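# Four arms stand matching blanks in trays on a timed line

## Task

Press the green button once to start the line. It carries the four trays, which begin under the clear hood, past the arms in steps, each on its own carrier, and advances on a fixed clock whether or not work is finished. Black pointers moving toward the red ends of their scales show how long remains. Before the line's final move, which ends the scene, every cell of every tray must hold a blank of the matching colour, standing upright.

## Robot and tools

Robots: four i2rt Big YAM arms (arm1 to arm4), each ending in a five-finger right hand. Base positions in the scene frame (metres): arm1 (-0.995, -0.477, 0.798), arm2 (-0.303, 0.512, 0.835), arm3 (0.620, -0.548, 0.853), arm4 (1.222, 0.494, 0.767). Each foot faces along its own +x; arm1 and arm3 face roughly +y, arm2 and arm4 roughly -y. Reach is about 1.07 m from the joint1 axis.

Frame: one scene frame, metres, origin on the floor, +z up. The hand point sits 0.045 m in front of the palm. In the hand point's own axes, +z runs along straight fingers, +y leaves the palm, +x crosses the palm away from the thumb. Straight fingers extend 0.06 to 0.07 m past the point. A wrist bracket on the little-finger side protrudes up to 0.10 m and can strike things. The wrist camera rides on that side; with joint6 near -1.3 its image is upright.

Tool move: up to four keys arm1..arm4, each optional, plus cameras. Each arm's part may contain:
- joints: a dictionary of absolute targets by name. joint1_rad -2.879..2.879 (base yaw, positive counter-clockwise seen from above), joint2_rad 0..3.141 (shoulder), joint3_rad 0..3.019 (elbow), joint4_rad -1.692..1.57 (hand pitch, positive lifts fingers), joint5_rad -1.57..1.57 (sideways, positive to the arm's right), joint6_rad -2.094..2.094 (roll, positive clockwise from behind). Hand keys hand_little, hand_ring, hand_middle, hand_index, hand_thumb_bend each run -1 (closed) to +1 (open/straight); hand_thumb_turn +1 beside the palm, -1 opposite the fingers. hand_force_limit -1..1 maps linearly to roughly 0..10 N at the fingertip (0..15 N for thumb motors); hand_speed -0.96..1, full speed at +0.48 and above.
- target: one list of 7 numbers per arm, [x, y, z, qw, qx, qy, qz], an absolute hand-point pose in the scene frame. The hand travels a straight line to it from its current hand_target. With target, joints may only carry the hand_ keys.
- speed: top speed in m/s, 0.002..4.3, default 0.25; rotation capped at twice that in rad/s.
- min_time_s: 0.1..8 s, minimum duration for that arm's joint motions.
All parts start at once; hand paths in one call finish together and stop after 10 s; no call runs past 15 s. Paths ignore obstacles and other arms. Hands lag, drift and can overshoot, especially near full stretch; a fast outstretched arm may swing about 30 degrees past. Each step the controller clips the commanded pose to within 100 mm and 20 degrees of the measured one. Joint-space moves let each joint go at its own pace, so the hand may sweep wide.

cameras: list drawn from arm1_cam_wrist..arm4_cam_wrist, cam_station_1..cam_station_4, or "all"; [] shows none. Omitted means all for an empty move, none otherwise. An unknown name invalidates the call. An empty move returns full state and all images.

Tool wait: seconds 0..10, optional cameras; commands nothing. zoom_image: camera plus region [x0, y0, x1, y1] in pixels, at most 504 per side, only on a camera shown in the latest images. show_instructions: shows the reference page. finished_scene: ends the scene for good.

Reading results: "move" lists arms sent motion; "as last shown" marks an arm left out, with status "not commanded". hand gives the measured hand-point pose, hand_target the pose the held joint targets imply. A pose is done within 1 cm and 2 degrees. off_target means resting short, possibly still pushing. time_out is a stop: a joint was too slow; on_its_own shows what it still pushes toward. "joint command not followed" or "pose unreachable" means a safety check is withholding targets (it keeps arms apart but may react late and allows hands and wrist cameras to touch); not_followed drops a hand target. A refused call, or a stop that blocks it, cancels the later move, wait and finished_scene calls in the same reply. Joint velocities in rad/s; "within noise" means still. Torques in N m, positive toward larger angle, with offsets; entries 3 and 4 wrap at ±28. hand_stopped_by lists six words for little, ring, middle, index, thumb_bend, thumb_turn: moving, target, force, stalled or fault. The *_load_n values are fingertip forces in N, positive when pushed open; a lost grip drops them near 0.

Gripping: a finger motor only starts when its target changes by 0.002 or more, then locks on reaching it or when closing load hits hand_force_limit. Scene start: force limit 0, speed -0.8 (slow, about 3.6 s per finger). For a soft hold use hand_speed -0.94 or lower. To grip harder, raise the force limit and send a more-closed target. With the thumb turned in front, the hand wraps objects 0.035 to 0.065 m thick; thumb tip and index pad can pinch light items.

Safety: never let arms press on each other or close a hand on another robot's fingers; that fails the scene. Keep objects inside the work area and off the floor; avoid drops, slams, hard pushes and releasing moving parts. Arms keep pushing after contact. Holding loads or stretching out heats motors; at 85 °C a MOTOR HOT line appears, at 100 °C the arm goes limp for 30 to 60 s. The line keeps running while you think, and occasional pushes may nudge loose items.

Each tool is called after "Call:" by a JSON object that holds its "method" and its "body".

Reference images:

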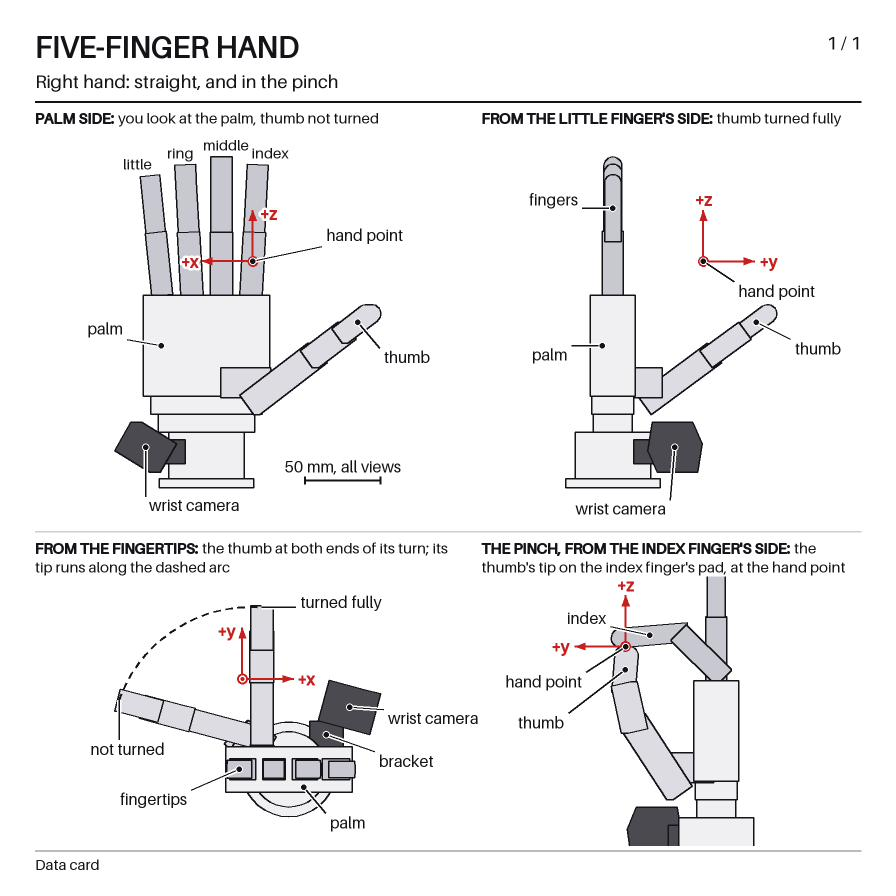

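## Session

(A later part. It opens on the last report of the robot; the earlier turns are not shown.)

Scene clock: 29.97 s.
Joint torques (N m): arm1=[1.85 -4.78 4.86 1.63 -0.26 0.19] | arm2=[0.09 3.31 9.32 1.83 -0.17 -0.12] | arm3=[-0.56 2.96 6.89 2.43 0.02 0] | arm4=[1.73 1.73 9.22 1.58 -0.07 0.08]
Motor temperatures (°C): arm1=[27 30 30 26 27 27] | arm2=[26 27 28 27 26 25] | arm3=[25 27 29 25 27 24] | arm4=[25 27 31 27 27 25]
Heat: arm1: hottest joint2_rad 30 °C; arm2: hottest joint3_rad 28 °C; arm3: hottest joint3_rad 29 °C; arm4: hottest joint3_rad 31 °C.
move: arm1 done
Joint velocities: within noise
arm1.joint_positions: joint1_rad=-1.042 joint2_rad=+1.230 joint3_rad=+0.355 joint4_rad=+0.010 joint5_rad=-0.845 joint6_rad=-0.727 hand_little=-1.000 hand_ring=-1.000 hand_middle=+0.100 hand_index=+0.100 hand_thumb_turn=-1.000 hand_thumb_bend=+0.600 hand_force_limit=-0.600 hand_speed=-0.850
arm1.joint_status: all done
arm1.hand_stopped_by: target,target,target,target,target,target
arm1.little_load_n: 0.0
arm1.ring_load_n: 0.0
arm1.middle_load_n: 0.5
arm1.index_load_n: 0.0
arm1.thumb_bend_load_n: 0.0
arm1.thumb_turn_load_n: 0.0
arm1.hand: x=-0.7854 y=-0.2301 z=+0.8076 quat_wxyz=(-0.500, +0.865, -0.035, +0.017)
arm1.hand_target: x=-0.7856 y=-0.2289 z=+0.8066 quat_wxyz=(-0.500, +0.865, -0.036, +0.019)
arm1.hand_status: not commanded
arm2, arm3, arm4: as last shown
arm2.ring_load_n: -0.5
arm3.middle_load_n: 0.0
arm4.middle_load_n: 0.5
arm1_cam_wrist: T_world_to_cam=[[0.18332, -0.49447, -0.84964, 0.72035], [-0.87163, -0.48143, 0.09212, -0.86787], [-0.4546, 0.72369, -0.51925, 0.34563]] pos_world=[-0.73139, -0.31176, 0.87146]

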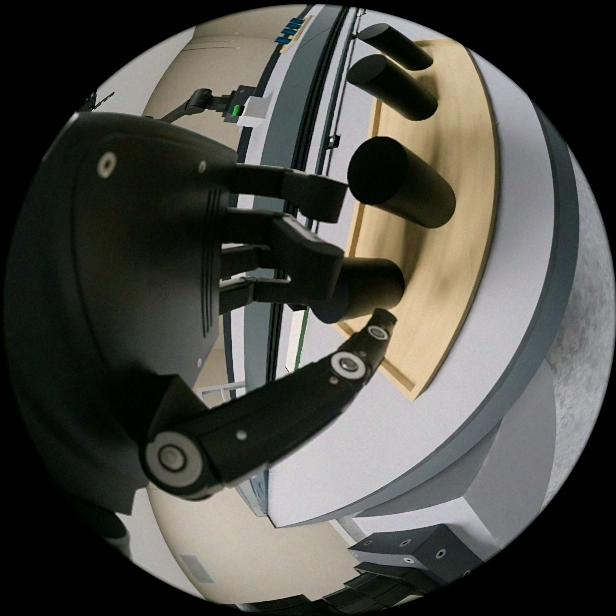

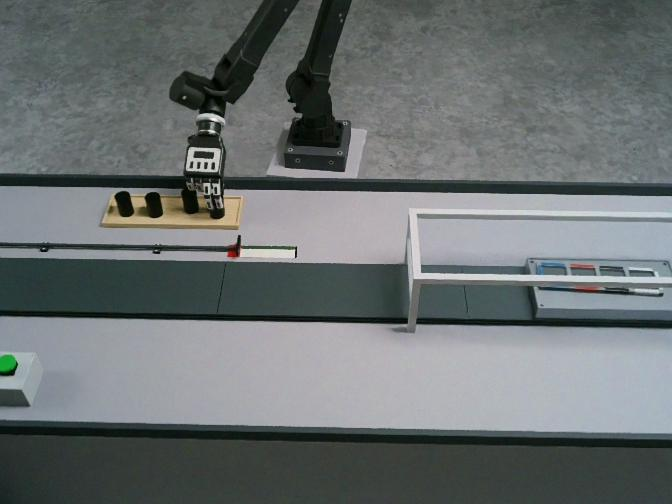

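Call:
{"method": "move", "body": {"arm1": {"joints": {"hand_thumb_bend": 0.1, "hand_speed": -0.9, "hand_force_limit": -0.6}}, "cameras": ["arm1_cam_wrist", "cam_station_1"]}}

Call:
{"method": "zoom_image", "body": {"camera": "arm1_cam_wrist", "region": [220, 150, 520, 450]}}

Scene clock: 32.50 s.
Joint torques (N m): arm1=[1.85 -4.78 4.93 1.62 -0.33 0.19] | arm2=[0.09 3.31 9.31 1.83 -0.17 -0.11] | arm3=[-0.56 2.96 6.87 2.43 0.02 0] | arm4=[1.44 1.55 9.07 1.55 -0.08 0.12]
Motor temperatures (°C): arm1=[27 30 30 26 27 27] | arm2=[26 27 29 27 26 25] | arm3=[25 27 29 25 27 24] | arm4=[25 27 31 27 27 25]
Heat: arm1: hottest joint2_rad 30 °C; arm2: hottest joint3_rad 29 °C; arm3: hottest joint3_rad 29 °C; arm4: hottest joint3_rad 31 °C.
move: arm1 off_target
Joint velocities: within noise
arm1.joint_positions: joint1_rad=-1.042 joint2_rad=+1.230 joint3_rad=+0.354 joint4_rad=+0.010 joint5_rad=-0.843 joint6_rad=-0.727 hand_little=-1.000 hand_ring=-1.000 hand_middle=+0.101 hand_index=+0.100 hand_thumb_turn=-1.000 hand_thumb_bend=+0.407 hand_force_limit=-0.600 hand_speed=-0.900
arm1.joint_status: hand_thumb_bend off_target (ended at +0.407, target +0.100); the others done
arm1.hand_stopped_by: target,target,target,target,force,target
arm1.little_load_n: 0.0
arm1.ring_load_n: 0.0
arm1.middle_load_n: 4.0
arm1.index_load_n: 0.0
arm1.thumb_bend_load_n: 3.0
arm1.thumb_turn_load_n: 0.0
arm1.hand: x=-0.7859 y=-0.2306 z=+0.8069 quat_wxyz=(-0.499, +0.866, -0.035, +0.017)
arm1.hand_target: x=-0.7857 y=-0.2289 z=+0.8065 quat_wxyz=(-0.500, +0.865, -0.036, +0.018)
arm1.hand_status: not commanded
arm2, arm3, arm4: as last shown
arm2.ring_load_n: 0.0
arm2.middle_load_n: -0.5
arm4.middle_load_n: 0.0
arm1_cam_wrist: T_world_to_cam=[[0.18207, -0.49609, -0.84896, 0.71773], [-0.87199, -0.48046, 0.09375, -0.86982], [-0.45441, 0.72322, -0.52007, 0.34609]] pos_world=[-0.73189, -0.31216, 0.87086]

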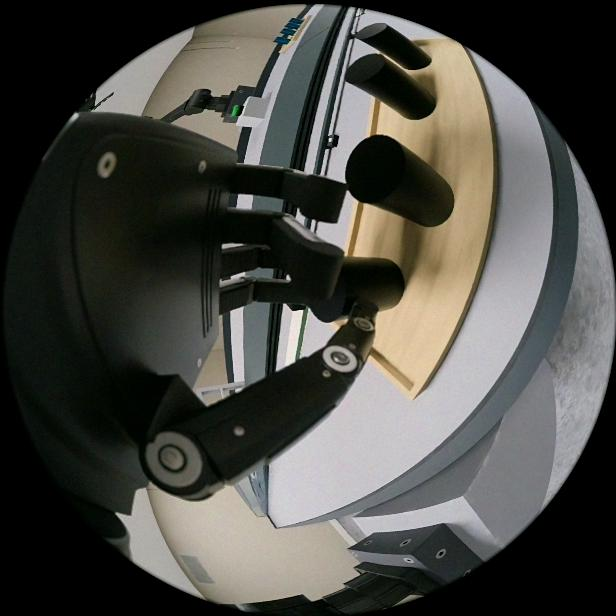

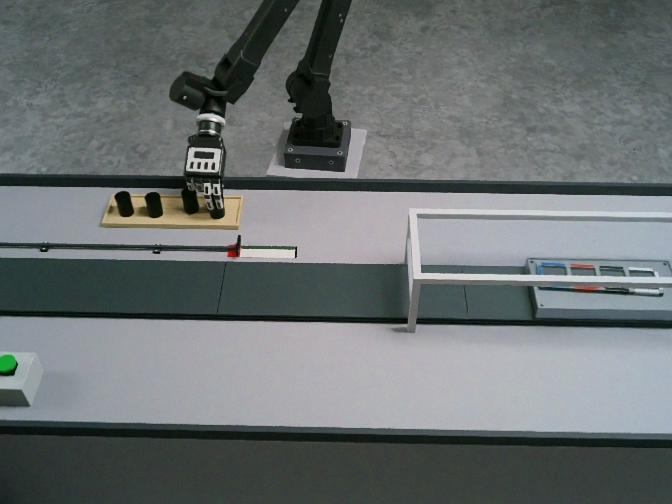

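Scaled by 1.680 from the camera's image (finer frame: 880x880).

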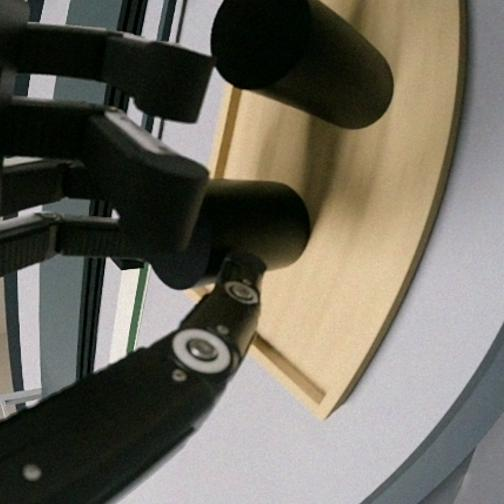

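Call:
{"method": "move", "body": {"arm1": {"joints": {"hand_index": -0.2, "hand_speed": -0.9, "hand_force_limit": -0.6}}}}

Scene clock: 33.90 s.
Joint torques (N m): arm1=[1.9 -4.72 4.94 1.62 -0.33 0.19] | arm2=[0.03 3.31 9.32 1.81 -0.17 -0.12] | arm3=[-0.56 2.96 6.87 2.43 0.02 0] | arm4=[1.49 1.73 9.06 1.54 -0.09 0.11]
Motor temperatures (°C): arm1=[27 30 30 26 27 27] | arm2=[26 27 29 27 26 25] | arm3=[25 27 29 25 27 24] | arm4=[25 27 31 27 27 25]
Heat: arm1: hottest joint2_rad 30 °C; arm2: hottest joint3_rad 29 °C; arm3: hottest joint3_rad 29 °C; arm4: hottest joint3_rad 31 °C.
move: arm1 off_target
Joint velocities: within noise
arm1.joint_positions: joint1_rad=-1.042 joint2_rad=+1.230 joint3_rad=+0.354 joint4_rad=+0.010 joint5_rad=-0.843 joint6_rad=-0.727 hand_little=-1.000 hand_ring=-1.000 hand_middle=+0.101 hand_index=+0.045 hand_thumb_turn=-1.000 hand_thumb_bend=+0.407 hand_force_limit=-0.600 hand_speed=-0.900
arm1.joint_status: hand_index off_target (ended at +0.045, target -0.200); the others done
arm1.hand_stopped_by: target,target,target,force,force,target
arm1.little_load_n: 0.0
arm1.ring_load_n: 0.0
arm1.middle_load_n: 3.0
arm1.index_load_n: 1.5
arm1.thumb_bend_load_n: 4.0
arm1.thumb_turn_load_n: 0.0
arm1.hand: x=-0.7859 y=-0.2306 z=+0.8069 quat_wxyz=(-0.499, +0.866, -0.035, +0.017)
arm1.hand_target: x=-0.7857 y=-0.2289 z=+0.8065 quat_wxyz=(-0.500, +0.865, -0.036, +0.018)
arm1.hand_status: not commanded
arm2.joint_positions: joint1_rad=+0.109 joint2_rad=+0.629 joint3_rad=+1.444 joint4_rad=-1.155 joint5_rad=-0.189 joint6_rad=-1.045 hand_little=+1.000 hand_ring=+1.000 hand_middle=+1.000 hand_index=+1.000 hand_thumb_turn=+1.000 hand_thumb_bend=+1.000 hand_force_limit=+0.000 hand_speed=-0.800
arm2.joint_status: not commanded
arm2.hand_stopped_by: target,target,target,target,target,target
arm2.little_load_n: 0.0
arm2.ring_load_n: 0.0
arm2.middle_load_n: 0.0
arm2.index_load_n: 0.0
arm2.thumb_bend_load_n: 0.0
arm2.thumb_turn_load_n: 0.0
arm2.hand: x=-0.2992 y=+0.2562 z=+1.3760 quat_wxyz=(+0.231, +0.450, -0.681, +0.530)
arm2.hand_target: x=-0.2990 y=+0.2579 z=+1.3861 quat_wxyz=(+0.236, +0.448, -0.674, +0.538)
arm2.hand_status: not commanded
arm3.joint_positions: joint1_rad=+0.210 joint2_rad=+0.594 joint3_rad=+1.456 joint4_rad=-1.264 joint5_rad=-0.199 joint6_rad=-1.335 hand_little=+1.000 hand_ring=+1.000 hand_middle=+1.000 hand_index=+1.000 hand_thumb_turn=+1.000 hand_thumb_bend=+1.000 hand_force_limit=+0.000 hand_speed=-0.800
arm3.joint_status: not commanded
arm3.hand_stopped_by: target,target,target,target,target,target
arm3.little_load_n: 0.0
arm3.ring_load_n: 0.0
arm3.middle_load_n: 0.0
arm3.index_load_n: 0.0
arm3.thumb_bend_load_n: 0.0
arm3.thumb_turn_load_n: 0.0
arm3.hand: x=+0.5555 y=-0.3330 z=+1.3956 quat_wxyz=(-0.521, +0.517, +0.648, +0.201)
arm3.hand_target: x=+0.5560 y=-0.3345 z=+1.4045 quat_wxyz=(-0.528, +0.513, +0.645, +0.206)
arm3.hand_status: not commanded
arm4.joint_positions: joint1_rad=-0.428 joint2_rad=+0.586 joint3_rad=+1.339 joint4_rad=-1.454 joint5_rad=+0.045 joint6_rad=-1.252 hand_little=+1.000 hand_ring=+1.000 hand_middle=+1.000 hand_index=+1.000 hand_thumb_turn=+1.000 hand_thumb_bend=+1.000 hand_force_limit=+0.000 hand_speed=-0.800
arm4.joint_status: not commanded
arm4.hand_stopped_by: target,target,target,target,target,target
arm4.little_load_n: 0.0
arm4.ring_load_n: 0.0
arm4.middle_load_n: 0.0
arm4.index_load_n: -0.5
arm4.thumb_bend_load_n: 0.0
arm4.thumb_turn_load_n: 0.0
arm4.hand: x=+1.1053 y=+0.3269 z=+1.2162 quat_wxyz=(+0.312, +0.397, -0.815, +0.283)
arm4.hand_target: x=+1.1053 y=+0.3271 z=+1.2259 quat_wxyz=(+0.320, +0.395, -0.811, +0.290)
arm4.hand_status: not commanded
pictures: none

Call:
{"method": "move", "body": {"arm1": {"target": [-0.7865, -0.2285, 0.90, 0.4997, -0.8654, 0.0325, -0.0187], "speed": 0.1}, "cameras": ["arm1_cam_wrist", "cam_station_1"]}}

Call:
{"method": "zoom_image", "body": {"camera": "cam_station_1", "region": [150, 80, 270, 220]}}

Call:
{"method": "zoom_image", "body": {"camera": "arm1_cam_wrist", "region": [220, 150, 520, 450]}}

Scene clock: 35.93 s.
Joint torques (N m): arm1=[1.85 -4.66 9.73 0.57 -0.41 0.14] | arm2=[0.03 3.31 9.31 1.83 -0.17 -0.11] | arm3=[-0.56 2.96 6.87 2.43 0.02 0] | arm4=[2.14 1.79 9.21 1.78 -0.04 0.1]
Motor temperatures (°C): arm1=[27 30 30 26 27 27] | arm2=[26 27 29 27 26 25] | arm3=[25 27 29 25 27 24] | arm4=[25 27 32 27 27 25]
Heat: arm1: hottest joint2_rad 30 °C; arm2: hottest joint3_rad 29 °C; arm3: hottest joint3_rad 29 °C; arm4: hottest joint3_rad 32 °C.
move: arm1 off_target
Joint velocities: within noise
arm1.joint_positions: joint1_rad=-1.038 joint2_rad=+0.979 joint3_rad=+0.451 joint4_rad=-0.372 joint5_rad=-0.839 joint6_rad=-0.736 hand_little=-1.000 hand_ring=-1.000 hand_middle=+0.101 hand_index=+0.045 hand_thumb_turn=-1.000 hand_thumb_bend=+0.407 hand_force_limit=-0.600 hand_speed=-0.900
arm1.joint_status: not commanded
arm1.hand_stopped_by: target,target,target,force,force,target
arm1.little_load_n: 0.0
arm1.ring_load_n: 0.0
arm1.middle_load_n: 3.5
arm1.index_load_n: 1.5
arm1.thumb_bend_load_n: 4.0
arm1.thumb_turn_load_n: 0.0
arm1.hand: x=-0.7975 y=-0.2371 z=+0.8769 quat_wxyz=(-0.491, +0.870, -0.038, +0.007)
arm1.hand_target: x=-0.7844 y=-0.2295 z=+0.8983 quat_wxyz=(-0.499, +0.866, -0.029, +0.023)
arm1.hand_status: off_target (0.027 m and 1.9 deg from the pose sent, 0.093 m and 0.4 deg at the start)
arm2, arm3, arm4: as last shown
arm4.index_load_n: 0.0
arm4.thumb_turn_load_n: 0.5
arm1_cam_wrist: T_world_to_cam=[[0.16687, -0.51063, -0.84345, 0.75566], [-0.86721, -0.48306, 0.12087, -0.91023], [-0.46916, 0.71128, -0.52343, 0.3702]] pos_world=[-0.74177, -0.31714, 0.94116]

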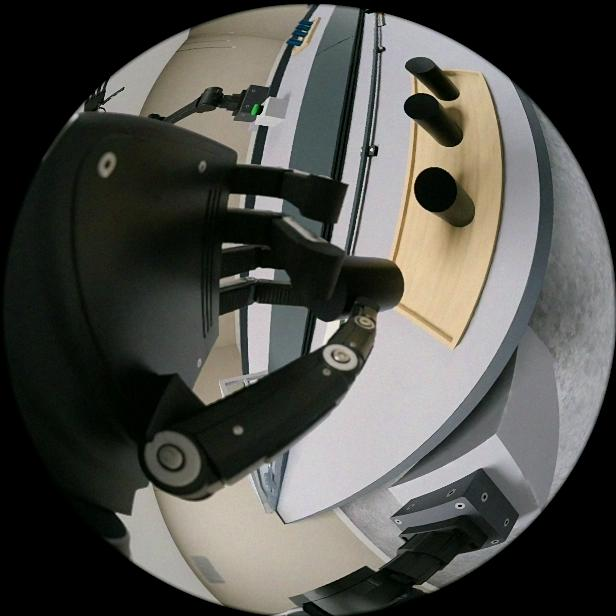

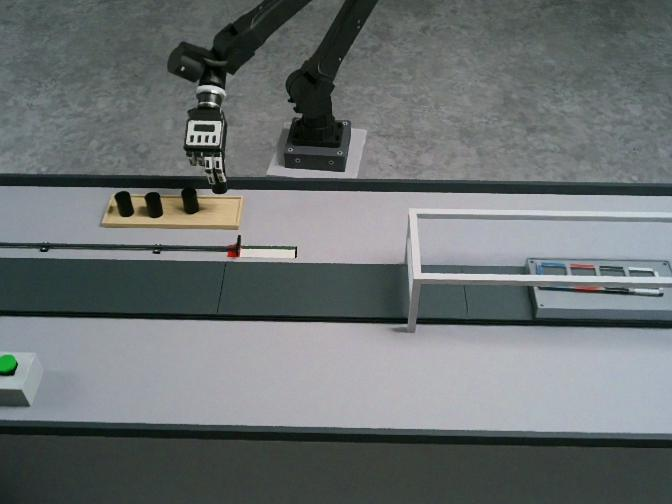

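Scaled by 3.600.

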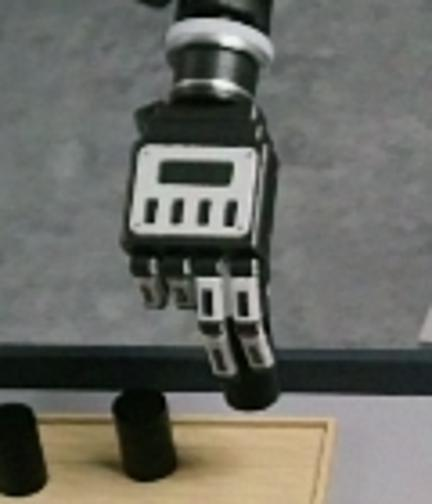

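Scaled by 1.680 from the camera's image (finer frame: 880x880).

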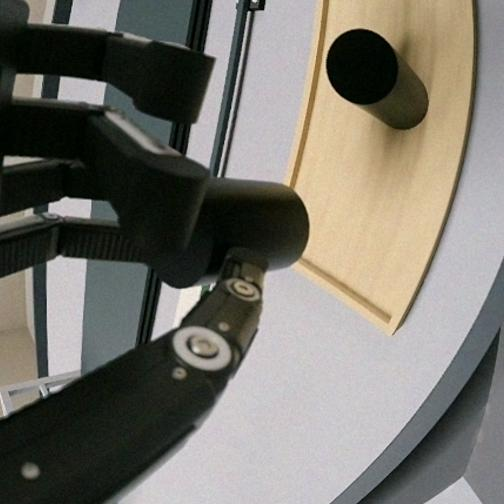

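Call:
{"method": "move", "body": {"arm2": {"target": [-0.0565, 0.252, 0.92, 0, 0, -0.866, 0.5], "speed": 0.3, "joints": {"hand_little": -1, "hand_ring": -1, "hand_middle": 0.25, "hand_index": 0.25, "hand_thumb_turn": -1, "hand_thumb_bend": 0.95, "hand_speed": 0}}, "arm3": {"target": [0.845, -0.266, 0.92, 0.5, -0.866, 0, 0], "speed": 0.3, "joints": {"hand_little": -1, "hand_ring": -1, "hand_middle": 0.25, "hand_index": 0.25, "hand_thumb_turn": -1, "hand_thumb_bend": 0.95, "hand_speed": 0}}, "arm4": {"target": [1.462, 0.274, 0.92, 0, 0, -0.866, 0.5], "speed": 0.3, "joints": {"hand_little": -1, "hand_ring": -1, "hand_middle": 0.25, "hand_index": 0.25, "hand_thumb_turn": -1, "hand_thumb_bend": 0.95, "hand_speed": 0}}, "cameras": ["arm2_cam_wrist", "arm3_cam_wrist", "arm4_cam_wrist", "cam_station_2", "cam_station_3", "cam_station_4"]}}

Scene clock: 41.70 s.
Joint torques (N m): arm1=[1.85 -4.66 9.74 0.59 -0.41 0.15] | arm2=[0.56 -2.37 7.8 1.88 0.59 0] | arm3=[-1.14 -4.6 5.76 2.33 -0.2 0.2] | arm4=[1.9 -2.96 8.51 1.46 0.73 0.23]
Motor temperatures (°C): arm1=[27 30 31 25 27 27] | arm2=[26 27 29 27 26 25] | arm3=[25 27 29 25 27 24] | arm4=[25 27 32 27 27 25]
Heat: arm1: hottest joint3_rad 31 °C; arm2: hottest joint3_rad 29 °C; arm3: hottest joint3_rad 29 °C; arm4: hottest joint3_rad 32 °C.
move: arm2 off_target; arm3 off_target; arm4 off_target
Joint velocities: within noise
arm1: as last shown
arm2.joint_positions: joint1_rad=+1.164 joint2_rad=+0.962 joint3_rad=+0.457 joint4_rad=-0.354 joint5_rad=+0.829 joint6_rad=+0.676 hand_little=-1.000 hand_ring=-1.000 hand_middle=+0.250 hand_index=+0.250 hand_thumb_turn=-1.000 hand_thumb_bend=+0.950 hand_force_limit=+0.000 hand_speed=+0.000
arm2.joint_status: all done
arm2.hand_stopped_by: target,target,target,target,target,target
arm2.little_load_n: 0.0
arm2.ring_load_n: 0.0
arm2.middle_load_n: 0.0
arm2.index_load_n: 0.0
arm2.thumb_bend_load_n: 0.0
arm2.thumb_turn_load_n: 0.0
arm2.hand: x=-0.0628 y=+0.2513 z=+0.9178 quat_wxyz=(+0.014, +0.019, -0.869, +0.494)
arm2.hand_target: x=-0.0596 y=+0.2510 z=+0.9173 quat_wxyz=(+0.007, +0.014, -0.867, +0.498)
arm2.hand_status: off_target (0.007 m and 2.8 deg from the pose sent, 0.517 m and 62.6 deg at the start)
arm3.joint_positions: joint1_rad=-1.143 joint2_rad=+1.206 joint3_rad=+0.535 joint4_rad=-0.241 joint5_rad=-0.857 joint6_rad=-0.752 hand_little=-1.000 hand_ring=-1.000 hand_middle=+0.250 hand_index=+0.250 hand_thumb_turn=-1.000 hand_thumb_bend=+0.950 hand_force_limit=+0.000 hand_speed=+0.000
arm3.joint_status: all done
arm3.hand_stopped_by: target,target,target,target,target,target
arm3.little_load_n: 0.0
arm3.ring_load_n: 0.0
arm3.middle_load_n: 0.0
arm3.index_load_n: 0.0
arm3.thumb_bend_load_n: 0.0
arm3.thumb_turn_load_n: 0.0
arm3.hand: x=+0.8343 y=-0.2649 z=+0.9190 quat_wxyz=(-0.497, +0.868, +0.014, -0.014)
arm3.hand_target: x=+0.8363 y=-0.2661 z=+0.9180 quat_wxyz=(-0.498, +0.867, +0.006, -0.010)
arm3.hand_status: off_target (0.011 m and 2.3 deg from the pose sent, 0.561 m and 89.8 deg at the start)
arm4.joint_positions: joint1_rad=+1.086 joint2_rad=+0.820 joint3_rad=+0.595 joint4_rad=-0.820 joint5_rad=+0.938 joint6_rad=+0.885 hand_little=-1.000 hand_ring=-1.000 hand_middle=+0.250 hand_index=+0.250 hand_thumb_turn=-1.000 hand_thumb_bend=+0.950 hand_force_limit=+0.000 hand_speed=+0.000
arm4.joint_status: all done
arm4.hand_stopped_by: target,target,target,target,target,target
arm4.little_load_n: 0.0
arm4.ring_load_n: 0.0
arm4.middle_load_n: 0.0
arm4.index_load_n: 0.0
arm4.thumb_bend_load_n: 0.0
arm4.thumb_turn_load_n: 0.0
arm4.hand: x=+1.4512 y=+0.2747 z=+0.9190 quat_wxyz=(+0.022, +0.015, -0.869, +0.493)
arm4.hand_target: x=+1.4540 y=+0.2740 z=+0.9168 quat_wxyz=(+0.017, +0.008, -0.868, +0.497)
arm4.hand_status: off_target (0.011 m and 3.1 deg from the pose sent, 0.467 m and 64.1 deg at the start)
arm2_cam_wrist: T_world_to_cam=[[-0.27695, 0.50595, -0.81689, 0.60367], [0.86701, 0.49807, 0.01454, -0.07171], [0.41423, -0.70423, -0.57661, 0.84953]] pos_world=[-0.12254, 0.32856, 0.98402]
arm3_cam_wrist: T_world_to_cam=[[0.28289, -0.43855, -0.85303, 0.43773], [-0.77551, -0.62791, 0.06563, 0.41444], [-0.56441, 0.64297, -0.51773, 1.23561]] pos_world=[0.89496, -0.34226, 0.98591]
arm4_cam_wrist: T_world_to_cam=[[-0.33477, 0.4281, -0.83944, 1.14508], [0.82768, 0.5594, -0.0448, -1.31136], [0.4504, -0.70979, -0.54161, 0.15126]] pos_world=[1.40061, 0.35074, 0.9844]

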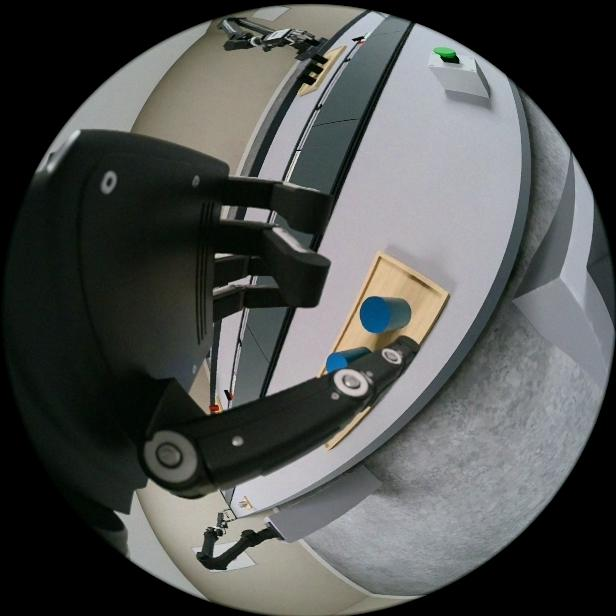

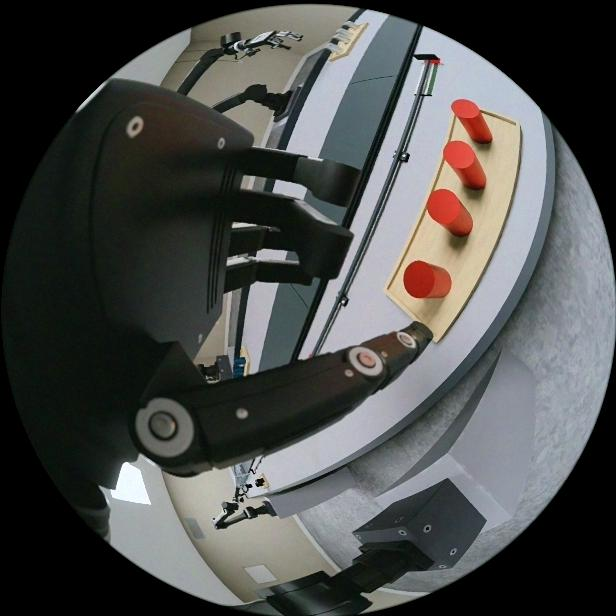

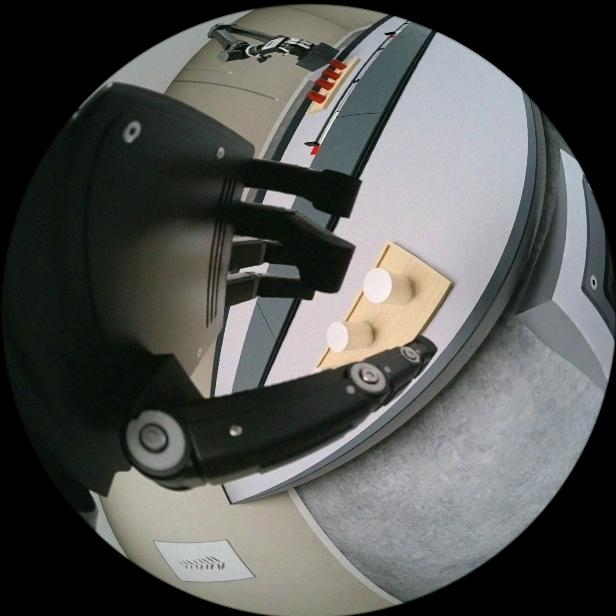

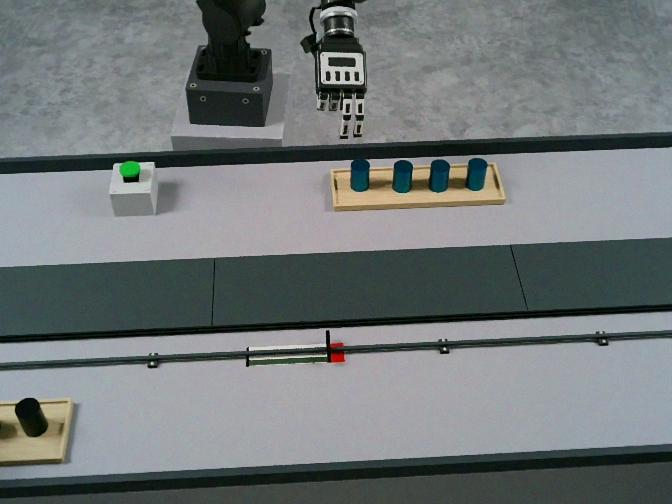

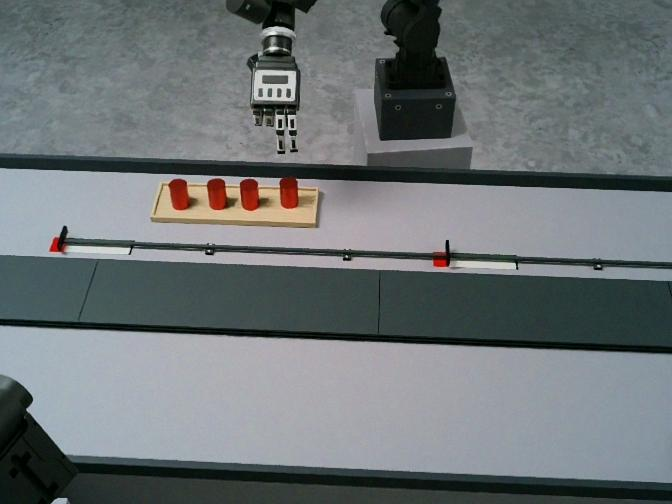

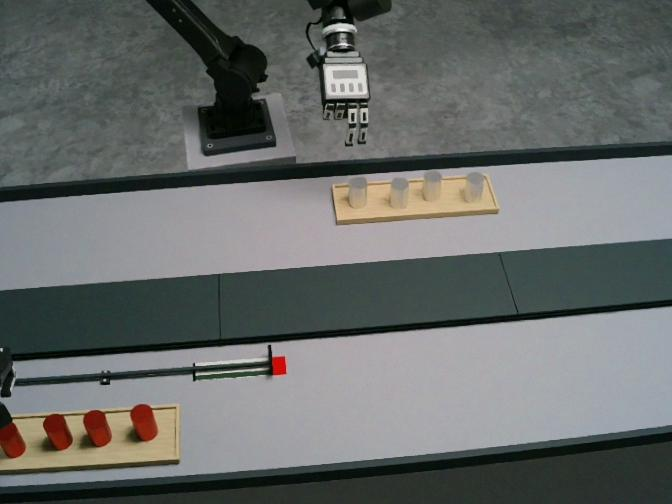

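Call:
{"method": "zoom_image", "body": {"camera": "arm2_cam_wrist", "region": [300, 220, 480, 400]}}

Call:
{"method": "zoom_image", "body": {"camera": "arm3_cam_wrist", "region": [370, 180, 550, 360]}}

Call:
{"method": "zoom_image", "body": {"camera": "arm4_cam_wrist", "region": [300, 230, 480, 410]}}

Call:
{"method": "zoom_image", "body": {"camera": "cam_station_2", "region": [300, 80, 420, 200]}}

Call:
{"method": "zoom_image", "body": {"camera": "cam_station_3", "region": [220, 100, 340, 220]}}

Call:
{"method": "zoom_image", "body": {"camera": "cam_station_4", "region": [300, 90, 420, 210]}}

Scaled by 2.800 from the camera's image (finer frame: 880x880).

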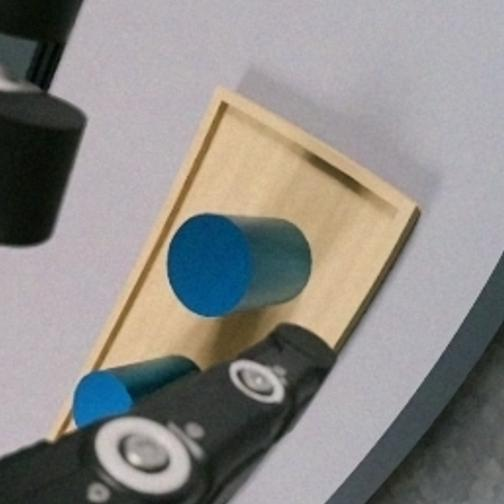

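Scaled by 2.800 from the camera's image (finer frame: 880x880).

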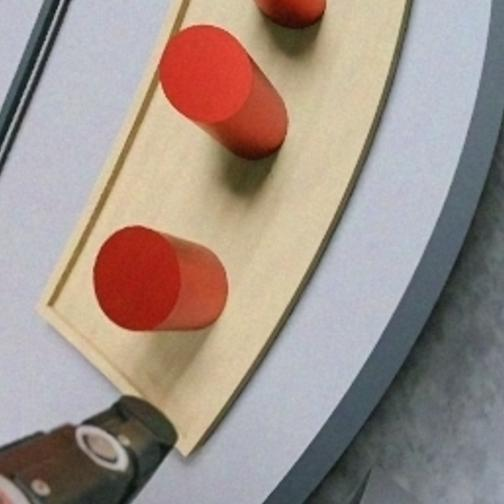

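Scaled by 2.800 from the camera's image (finer frame: 880x880).

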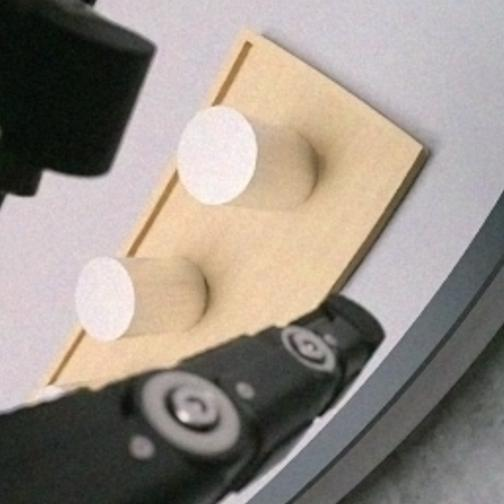

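Scaled by 4.200.

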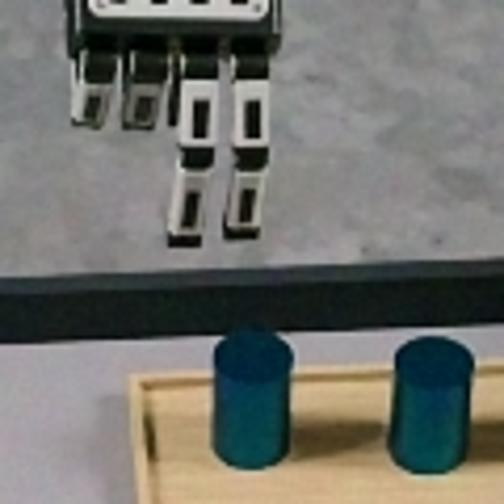

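Scaled by 4.200.

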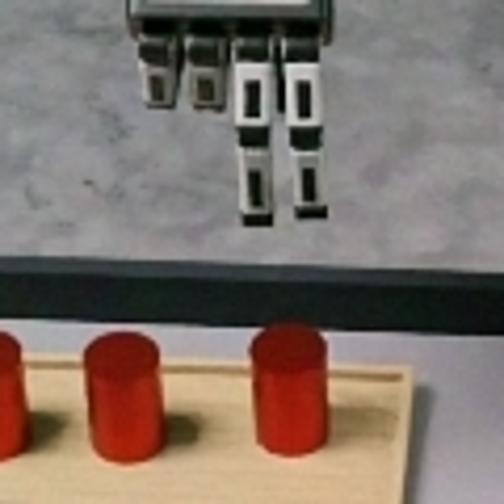

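Scaled by 4.200.

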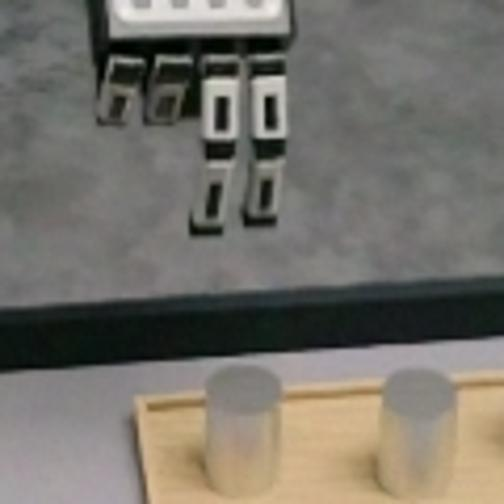

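Call:
{"method": "move", "body": {"arm2": {"target": [-0.033, 0.236, 0.88, 0, 0, -0.866, 0.5], "speed": 0.15}, "arm3": {"target": [0.840, -0.253, 0.88, 0.5, -0.866, 0, 0], "speed": 0.15}, "arm4": {"target": [1.473, 0.245, 0.88, 0, 0, -0.866, 0.5], "speed": 0.15}, "cameras": ["arm2_cam_wrist", "arm3_cam_wrist", "arm4_cam_wrist", "cam_station_2", "cam_station_3", "cam_station_4"]}}

Call:
{"method": "zoom_image", "body": {"camera": "arm2_cam_wrist", "region": [280, 220, 460, 400]}}

Call:
{"method": "zoom_image", "body": {"camera": "arm3_cam_wrist", "region": [330, 180, 510, 360]}}

Call:
{"method": "zoom_image", "body": {"camera": "arm4_cam_wrist", "region": [290, 210, 470, 390]}}

Call:
{"method": "zoom_image", "body": {"camera": "cam_station_2", "region": [300, 100, 420, 220]}}

Call:
{"method": "zoom_image", "body": {"camera": "cam_station_3", "region": [220, 110, 340, 230]}}

Call:
{"method": "zoom_image", "body": {"camera": "cam_station_4", "region": [300, 110, 420, 230]}}

Scene clock: 54.43 s.
Joint torques (N m): arm1=[1.85 -4.6 9.74 0.59 -0.41 0.15] | arm2=[0.5 -4.66 6.57 1.88 0.59 0] | arm3=[0.38 -4.54 5.27 2.45 -0.17 0.19] | arm4=[1.08 -4.84 7.86 1.83 0.14 -0.07]
Motor temperatures (°C): arm1=[27 30 32 25 27 27] | arm2=[26 27 29 27 26 25] | arm3=[25 27 29 25 27 24] | arm4=[25 27 31 27 27 25]
Heat: arm1: hottest joint3_rad 32 °C; arm2: hottest joint3_rad 29 °C; arm3: hottest joint3_rad 29 °C; arm4: hottest joint3_rad 31 °C.
move: arm2 done; arm3 done; arm4 done
Joint velocities: within noise
arm1: as last shown
arm1.middle_load_n: 3.0
arm2.joint_positions: joint1_rad=+1.167 joint2_rad=+1.165 joint3_rad=+0.457 joint4_rad=-0.152 joint5_rad=+0.836 joint6_rad=+0.707 hand_little=-1.000 hand_ring=-1.000 hand_middle=+0.250 hand_index=+0.250 hand_thumb_turn=-1.000 hand_thumb_bend=+0.950 hand_force_limit=+0.000 hand_speed=+0.000
arm2.joint_status: not commanded
arm2.hand_stopped_by: target,target,target,target,target,target
arm2.little_load_n: 0.0
arm2.ring_load_n: 0.0
arm2.middle_load_n: 0.0
arm2.index_load_n: 0.0
arm2.thumb_bend_load_n: 0.0
arm2.thumb_turn_load_n: 0.0
arm2.hand: x=-0.0362 y=+0.2359 z=+0.8804 quat_wxyz=(+0.008, +0.006, -0.869, +0.495)
arm2.hand_target: x=-0.0341 y=+0.2362 z=+0.8799 quat_wxyz=(+0.001, +0.000, -0.866, +0.500)
arm2.hand_status: done (0.003 m and 1.3 deg from the pose sent, 0.051 m and 2.8 deg at the start)
arm3.joint_positions: joint1_rad=-1.138 joint2_rad=+1.317 joint3_rad=+0.483 joint4_rad=-0.018 joint5_rad=-0.819 joint6_rad=-0.694 hand_little=-1.000 hand_ring=-1.000 hand_middle=+0.250 hand_index=+0.250 hand_thumb_turn=-1.000 hand_thumb_bend=+0.950 hand_force_limit=+0.000 hand_speed=+0.000
arm3.joint_status: not commanded
arm3.hand_stopped_by: target,target,target,target,target,target
arm3.little_load_n: 0.0
arm3.ring_load_n: 0.0
arm3.middle_load_n: 0.0
arm3.index_load_n: 0.0
arm3.thumb_bend_load_n: 0.0
arm3.thumb_turn_load_n: 0.0
arm3.hand: x=+0.8458 y=-0.2593 z=+0.8823 quat_wxyz=(-0.499, +0.867, -0.004, +0.005)
arm3.hand_target: x=+0.8429 y=-0.2565 z=+0.8799 quat_wxyz=(-0.499, +0.866, -0.006, +0.003)
arm3.hand_status: done (0.009 m and 0.8 deg from the pose sent, 0.041 m and 2.3 deg at the start)
arm4.joint_positions: joint1_rad=+1.020 joint2_rad=+0.932 joint3_rad=+0.528 joint4_rad=-0.515 joint5_rad=+0.894 joint6_rad=+0.816 hand_little=-1.000 hand_ring=-1.000 hand_middle=+0.250 hand_index=+0.250 hand_thumb_turn=-1.000 hand_thumb_bend=+0.950 hand_force_limit=+0.000 hand_speed=+0.000
arm4.joint_status: not commanded
arm4.hand_stopped_by: target,target,target,target,target,target
arm4.little_load_n: 0.0
arm4.ring_load_n: 0.0
arm4.middle_load_n: 0.0
arm4.index_load_n: 0.0
arm4.thumb_bend_load_n: 0.0
arm4.thumb_turn_load_n: 0.0
arm4.hand: x=+1.4767 y=+0.2484 z=+0.8845 quat_wxyz=(-0.007, -0.006, -0.866, +0.500)
arm4.hand_target: x=+1.4753 y=+0.2478 z=+0.8797 quat_wxyz=(-0.005, -0.001, -0.866, +0.499)
arm4.hand_status: done (0.007 m and 1.0 deg from the pose sent, 0.054 m and 3.1 deg at the start)
arm2_cam_wrist: T_world_to_cam=[[-0.24885, 0.50679, -0.82537, 0.5965], [0.87457, 0.48374, 0.03334, -0.09948], [0.41616, -0.71355, -0.56361, 0.79692]] pos_world=[-0.0962, 0.31446, 0.9448]
arm3_cam_wrist: T_world_to_cam=[[0.27416, -0.44849, -0.8507, 0.40837], [-0.80693, -0.58852, 0.05021, 0.47966], [-0.52317, 0.67268, -0.52325, 1.19715]] pos_world=[0.9014, -0.33986, 0.94972]
arm4_cam_wrist: T_world_to_cam=[[-0.27197, 0.41637, -0.86757, 1.07096], [0.83263, 0.5538, 0.00477, -1.36906], [0.48245, -0.72107, -0.4973, 0.01863]] pos_world=[1.42221, 0.32571, 0.94492]

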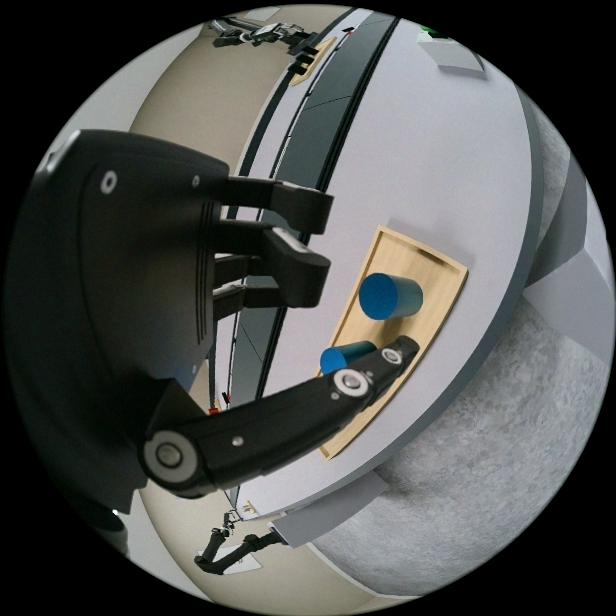

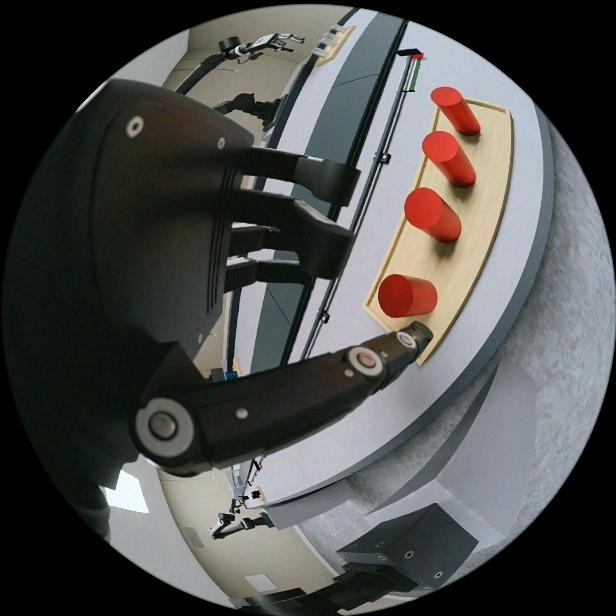

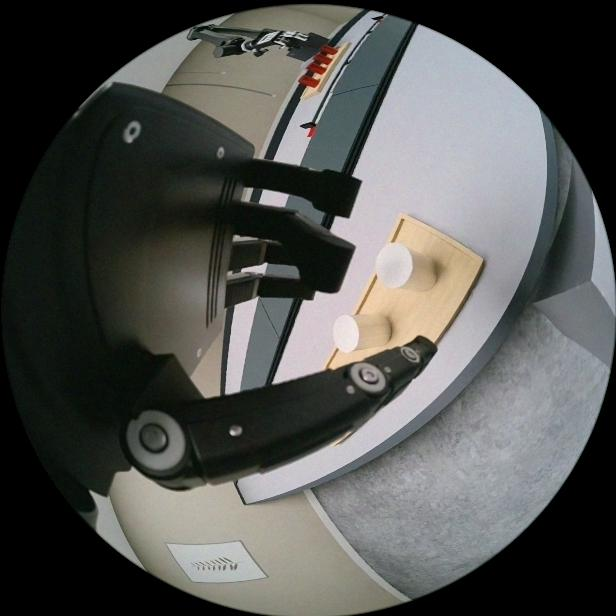

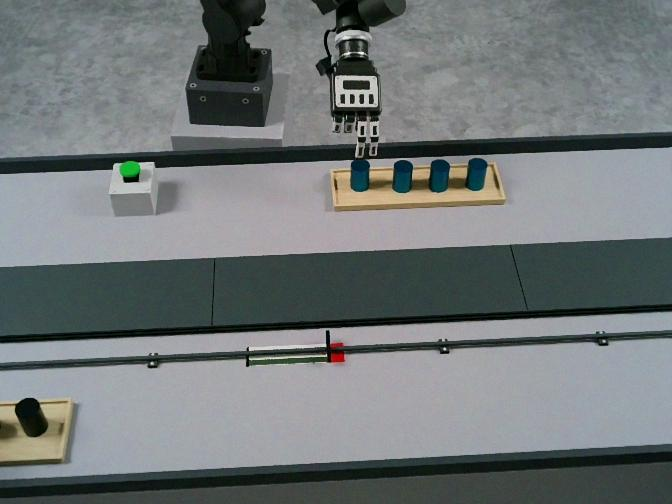

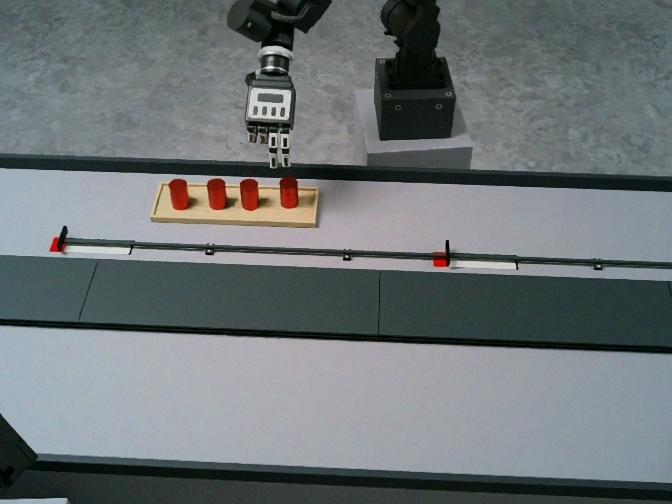

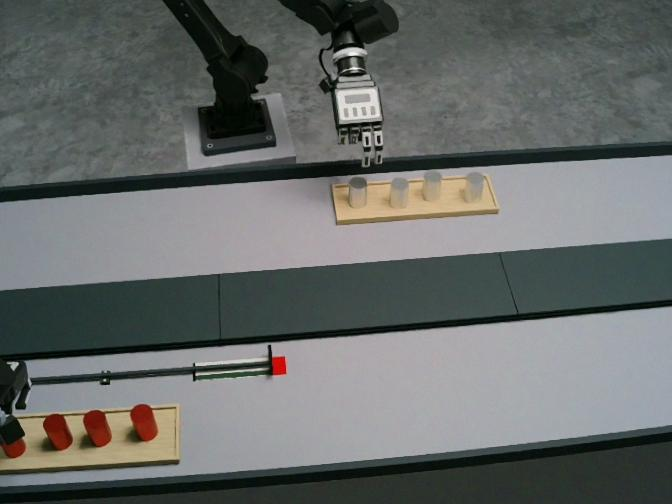

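Scaled by 2.800 from the camera's image (finer frame: 880x880).

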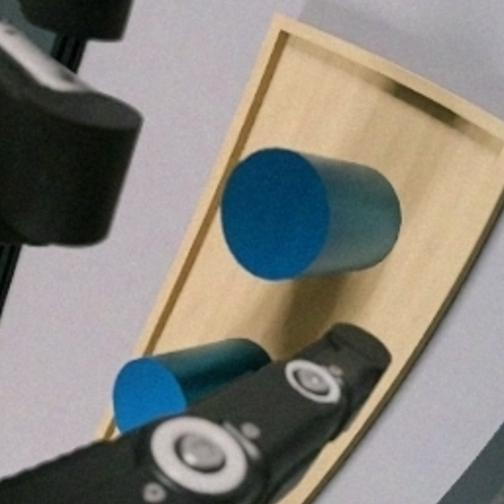

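Scaled by 2.800 from the camera's image (finer frame: 880x880).

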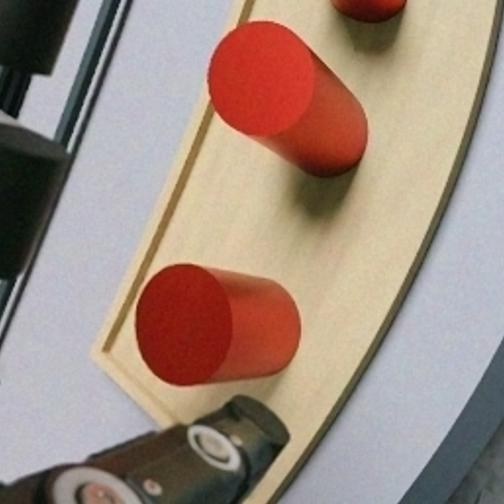

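Scaled by 2.800 from the camera's image (finer frame: 880x880).

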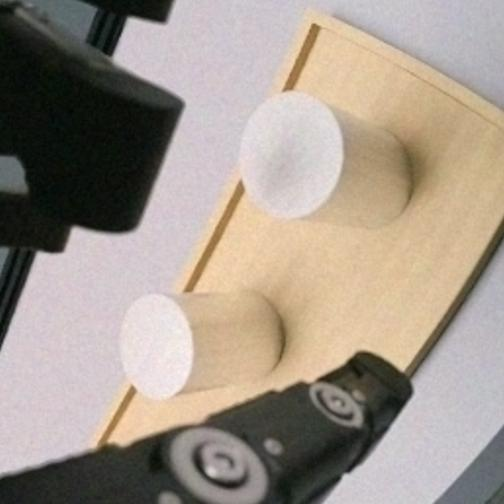

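Scaled by 4.200.

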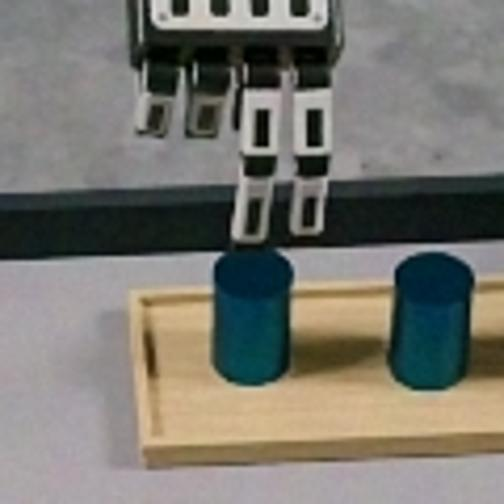

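Scaled by 4.200.

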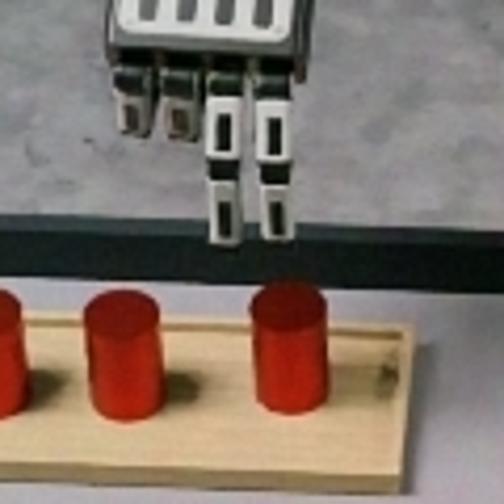

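Scaled by 4.200.

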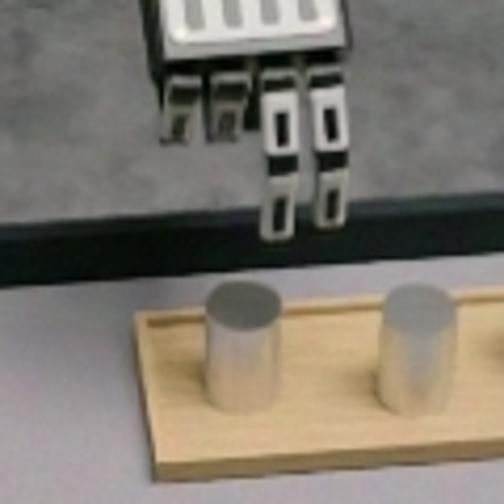

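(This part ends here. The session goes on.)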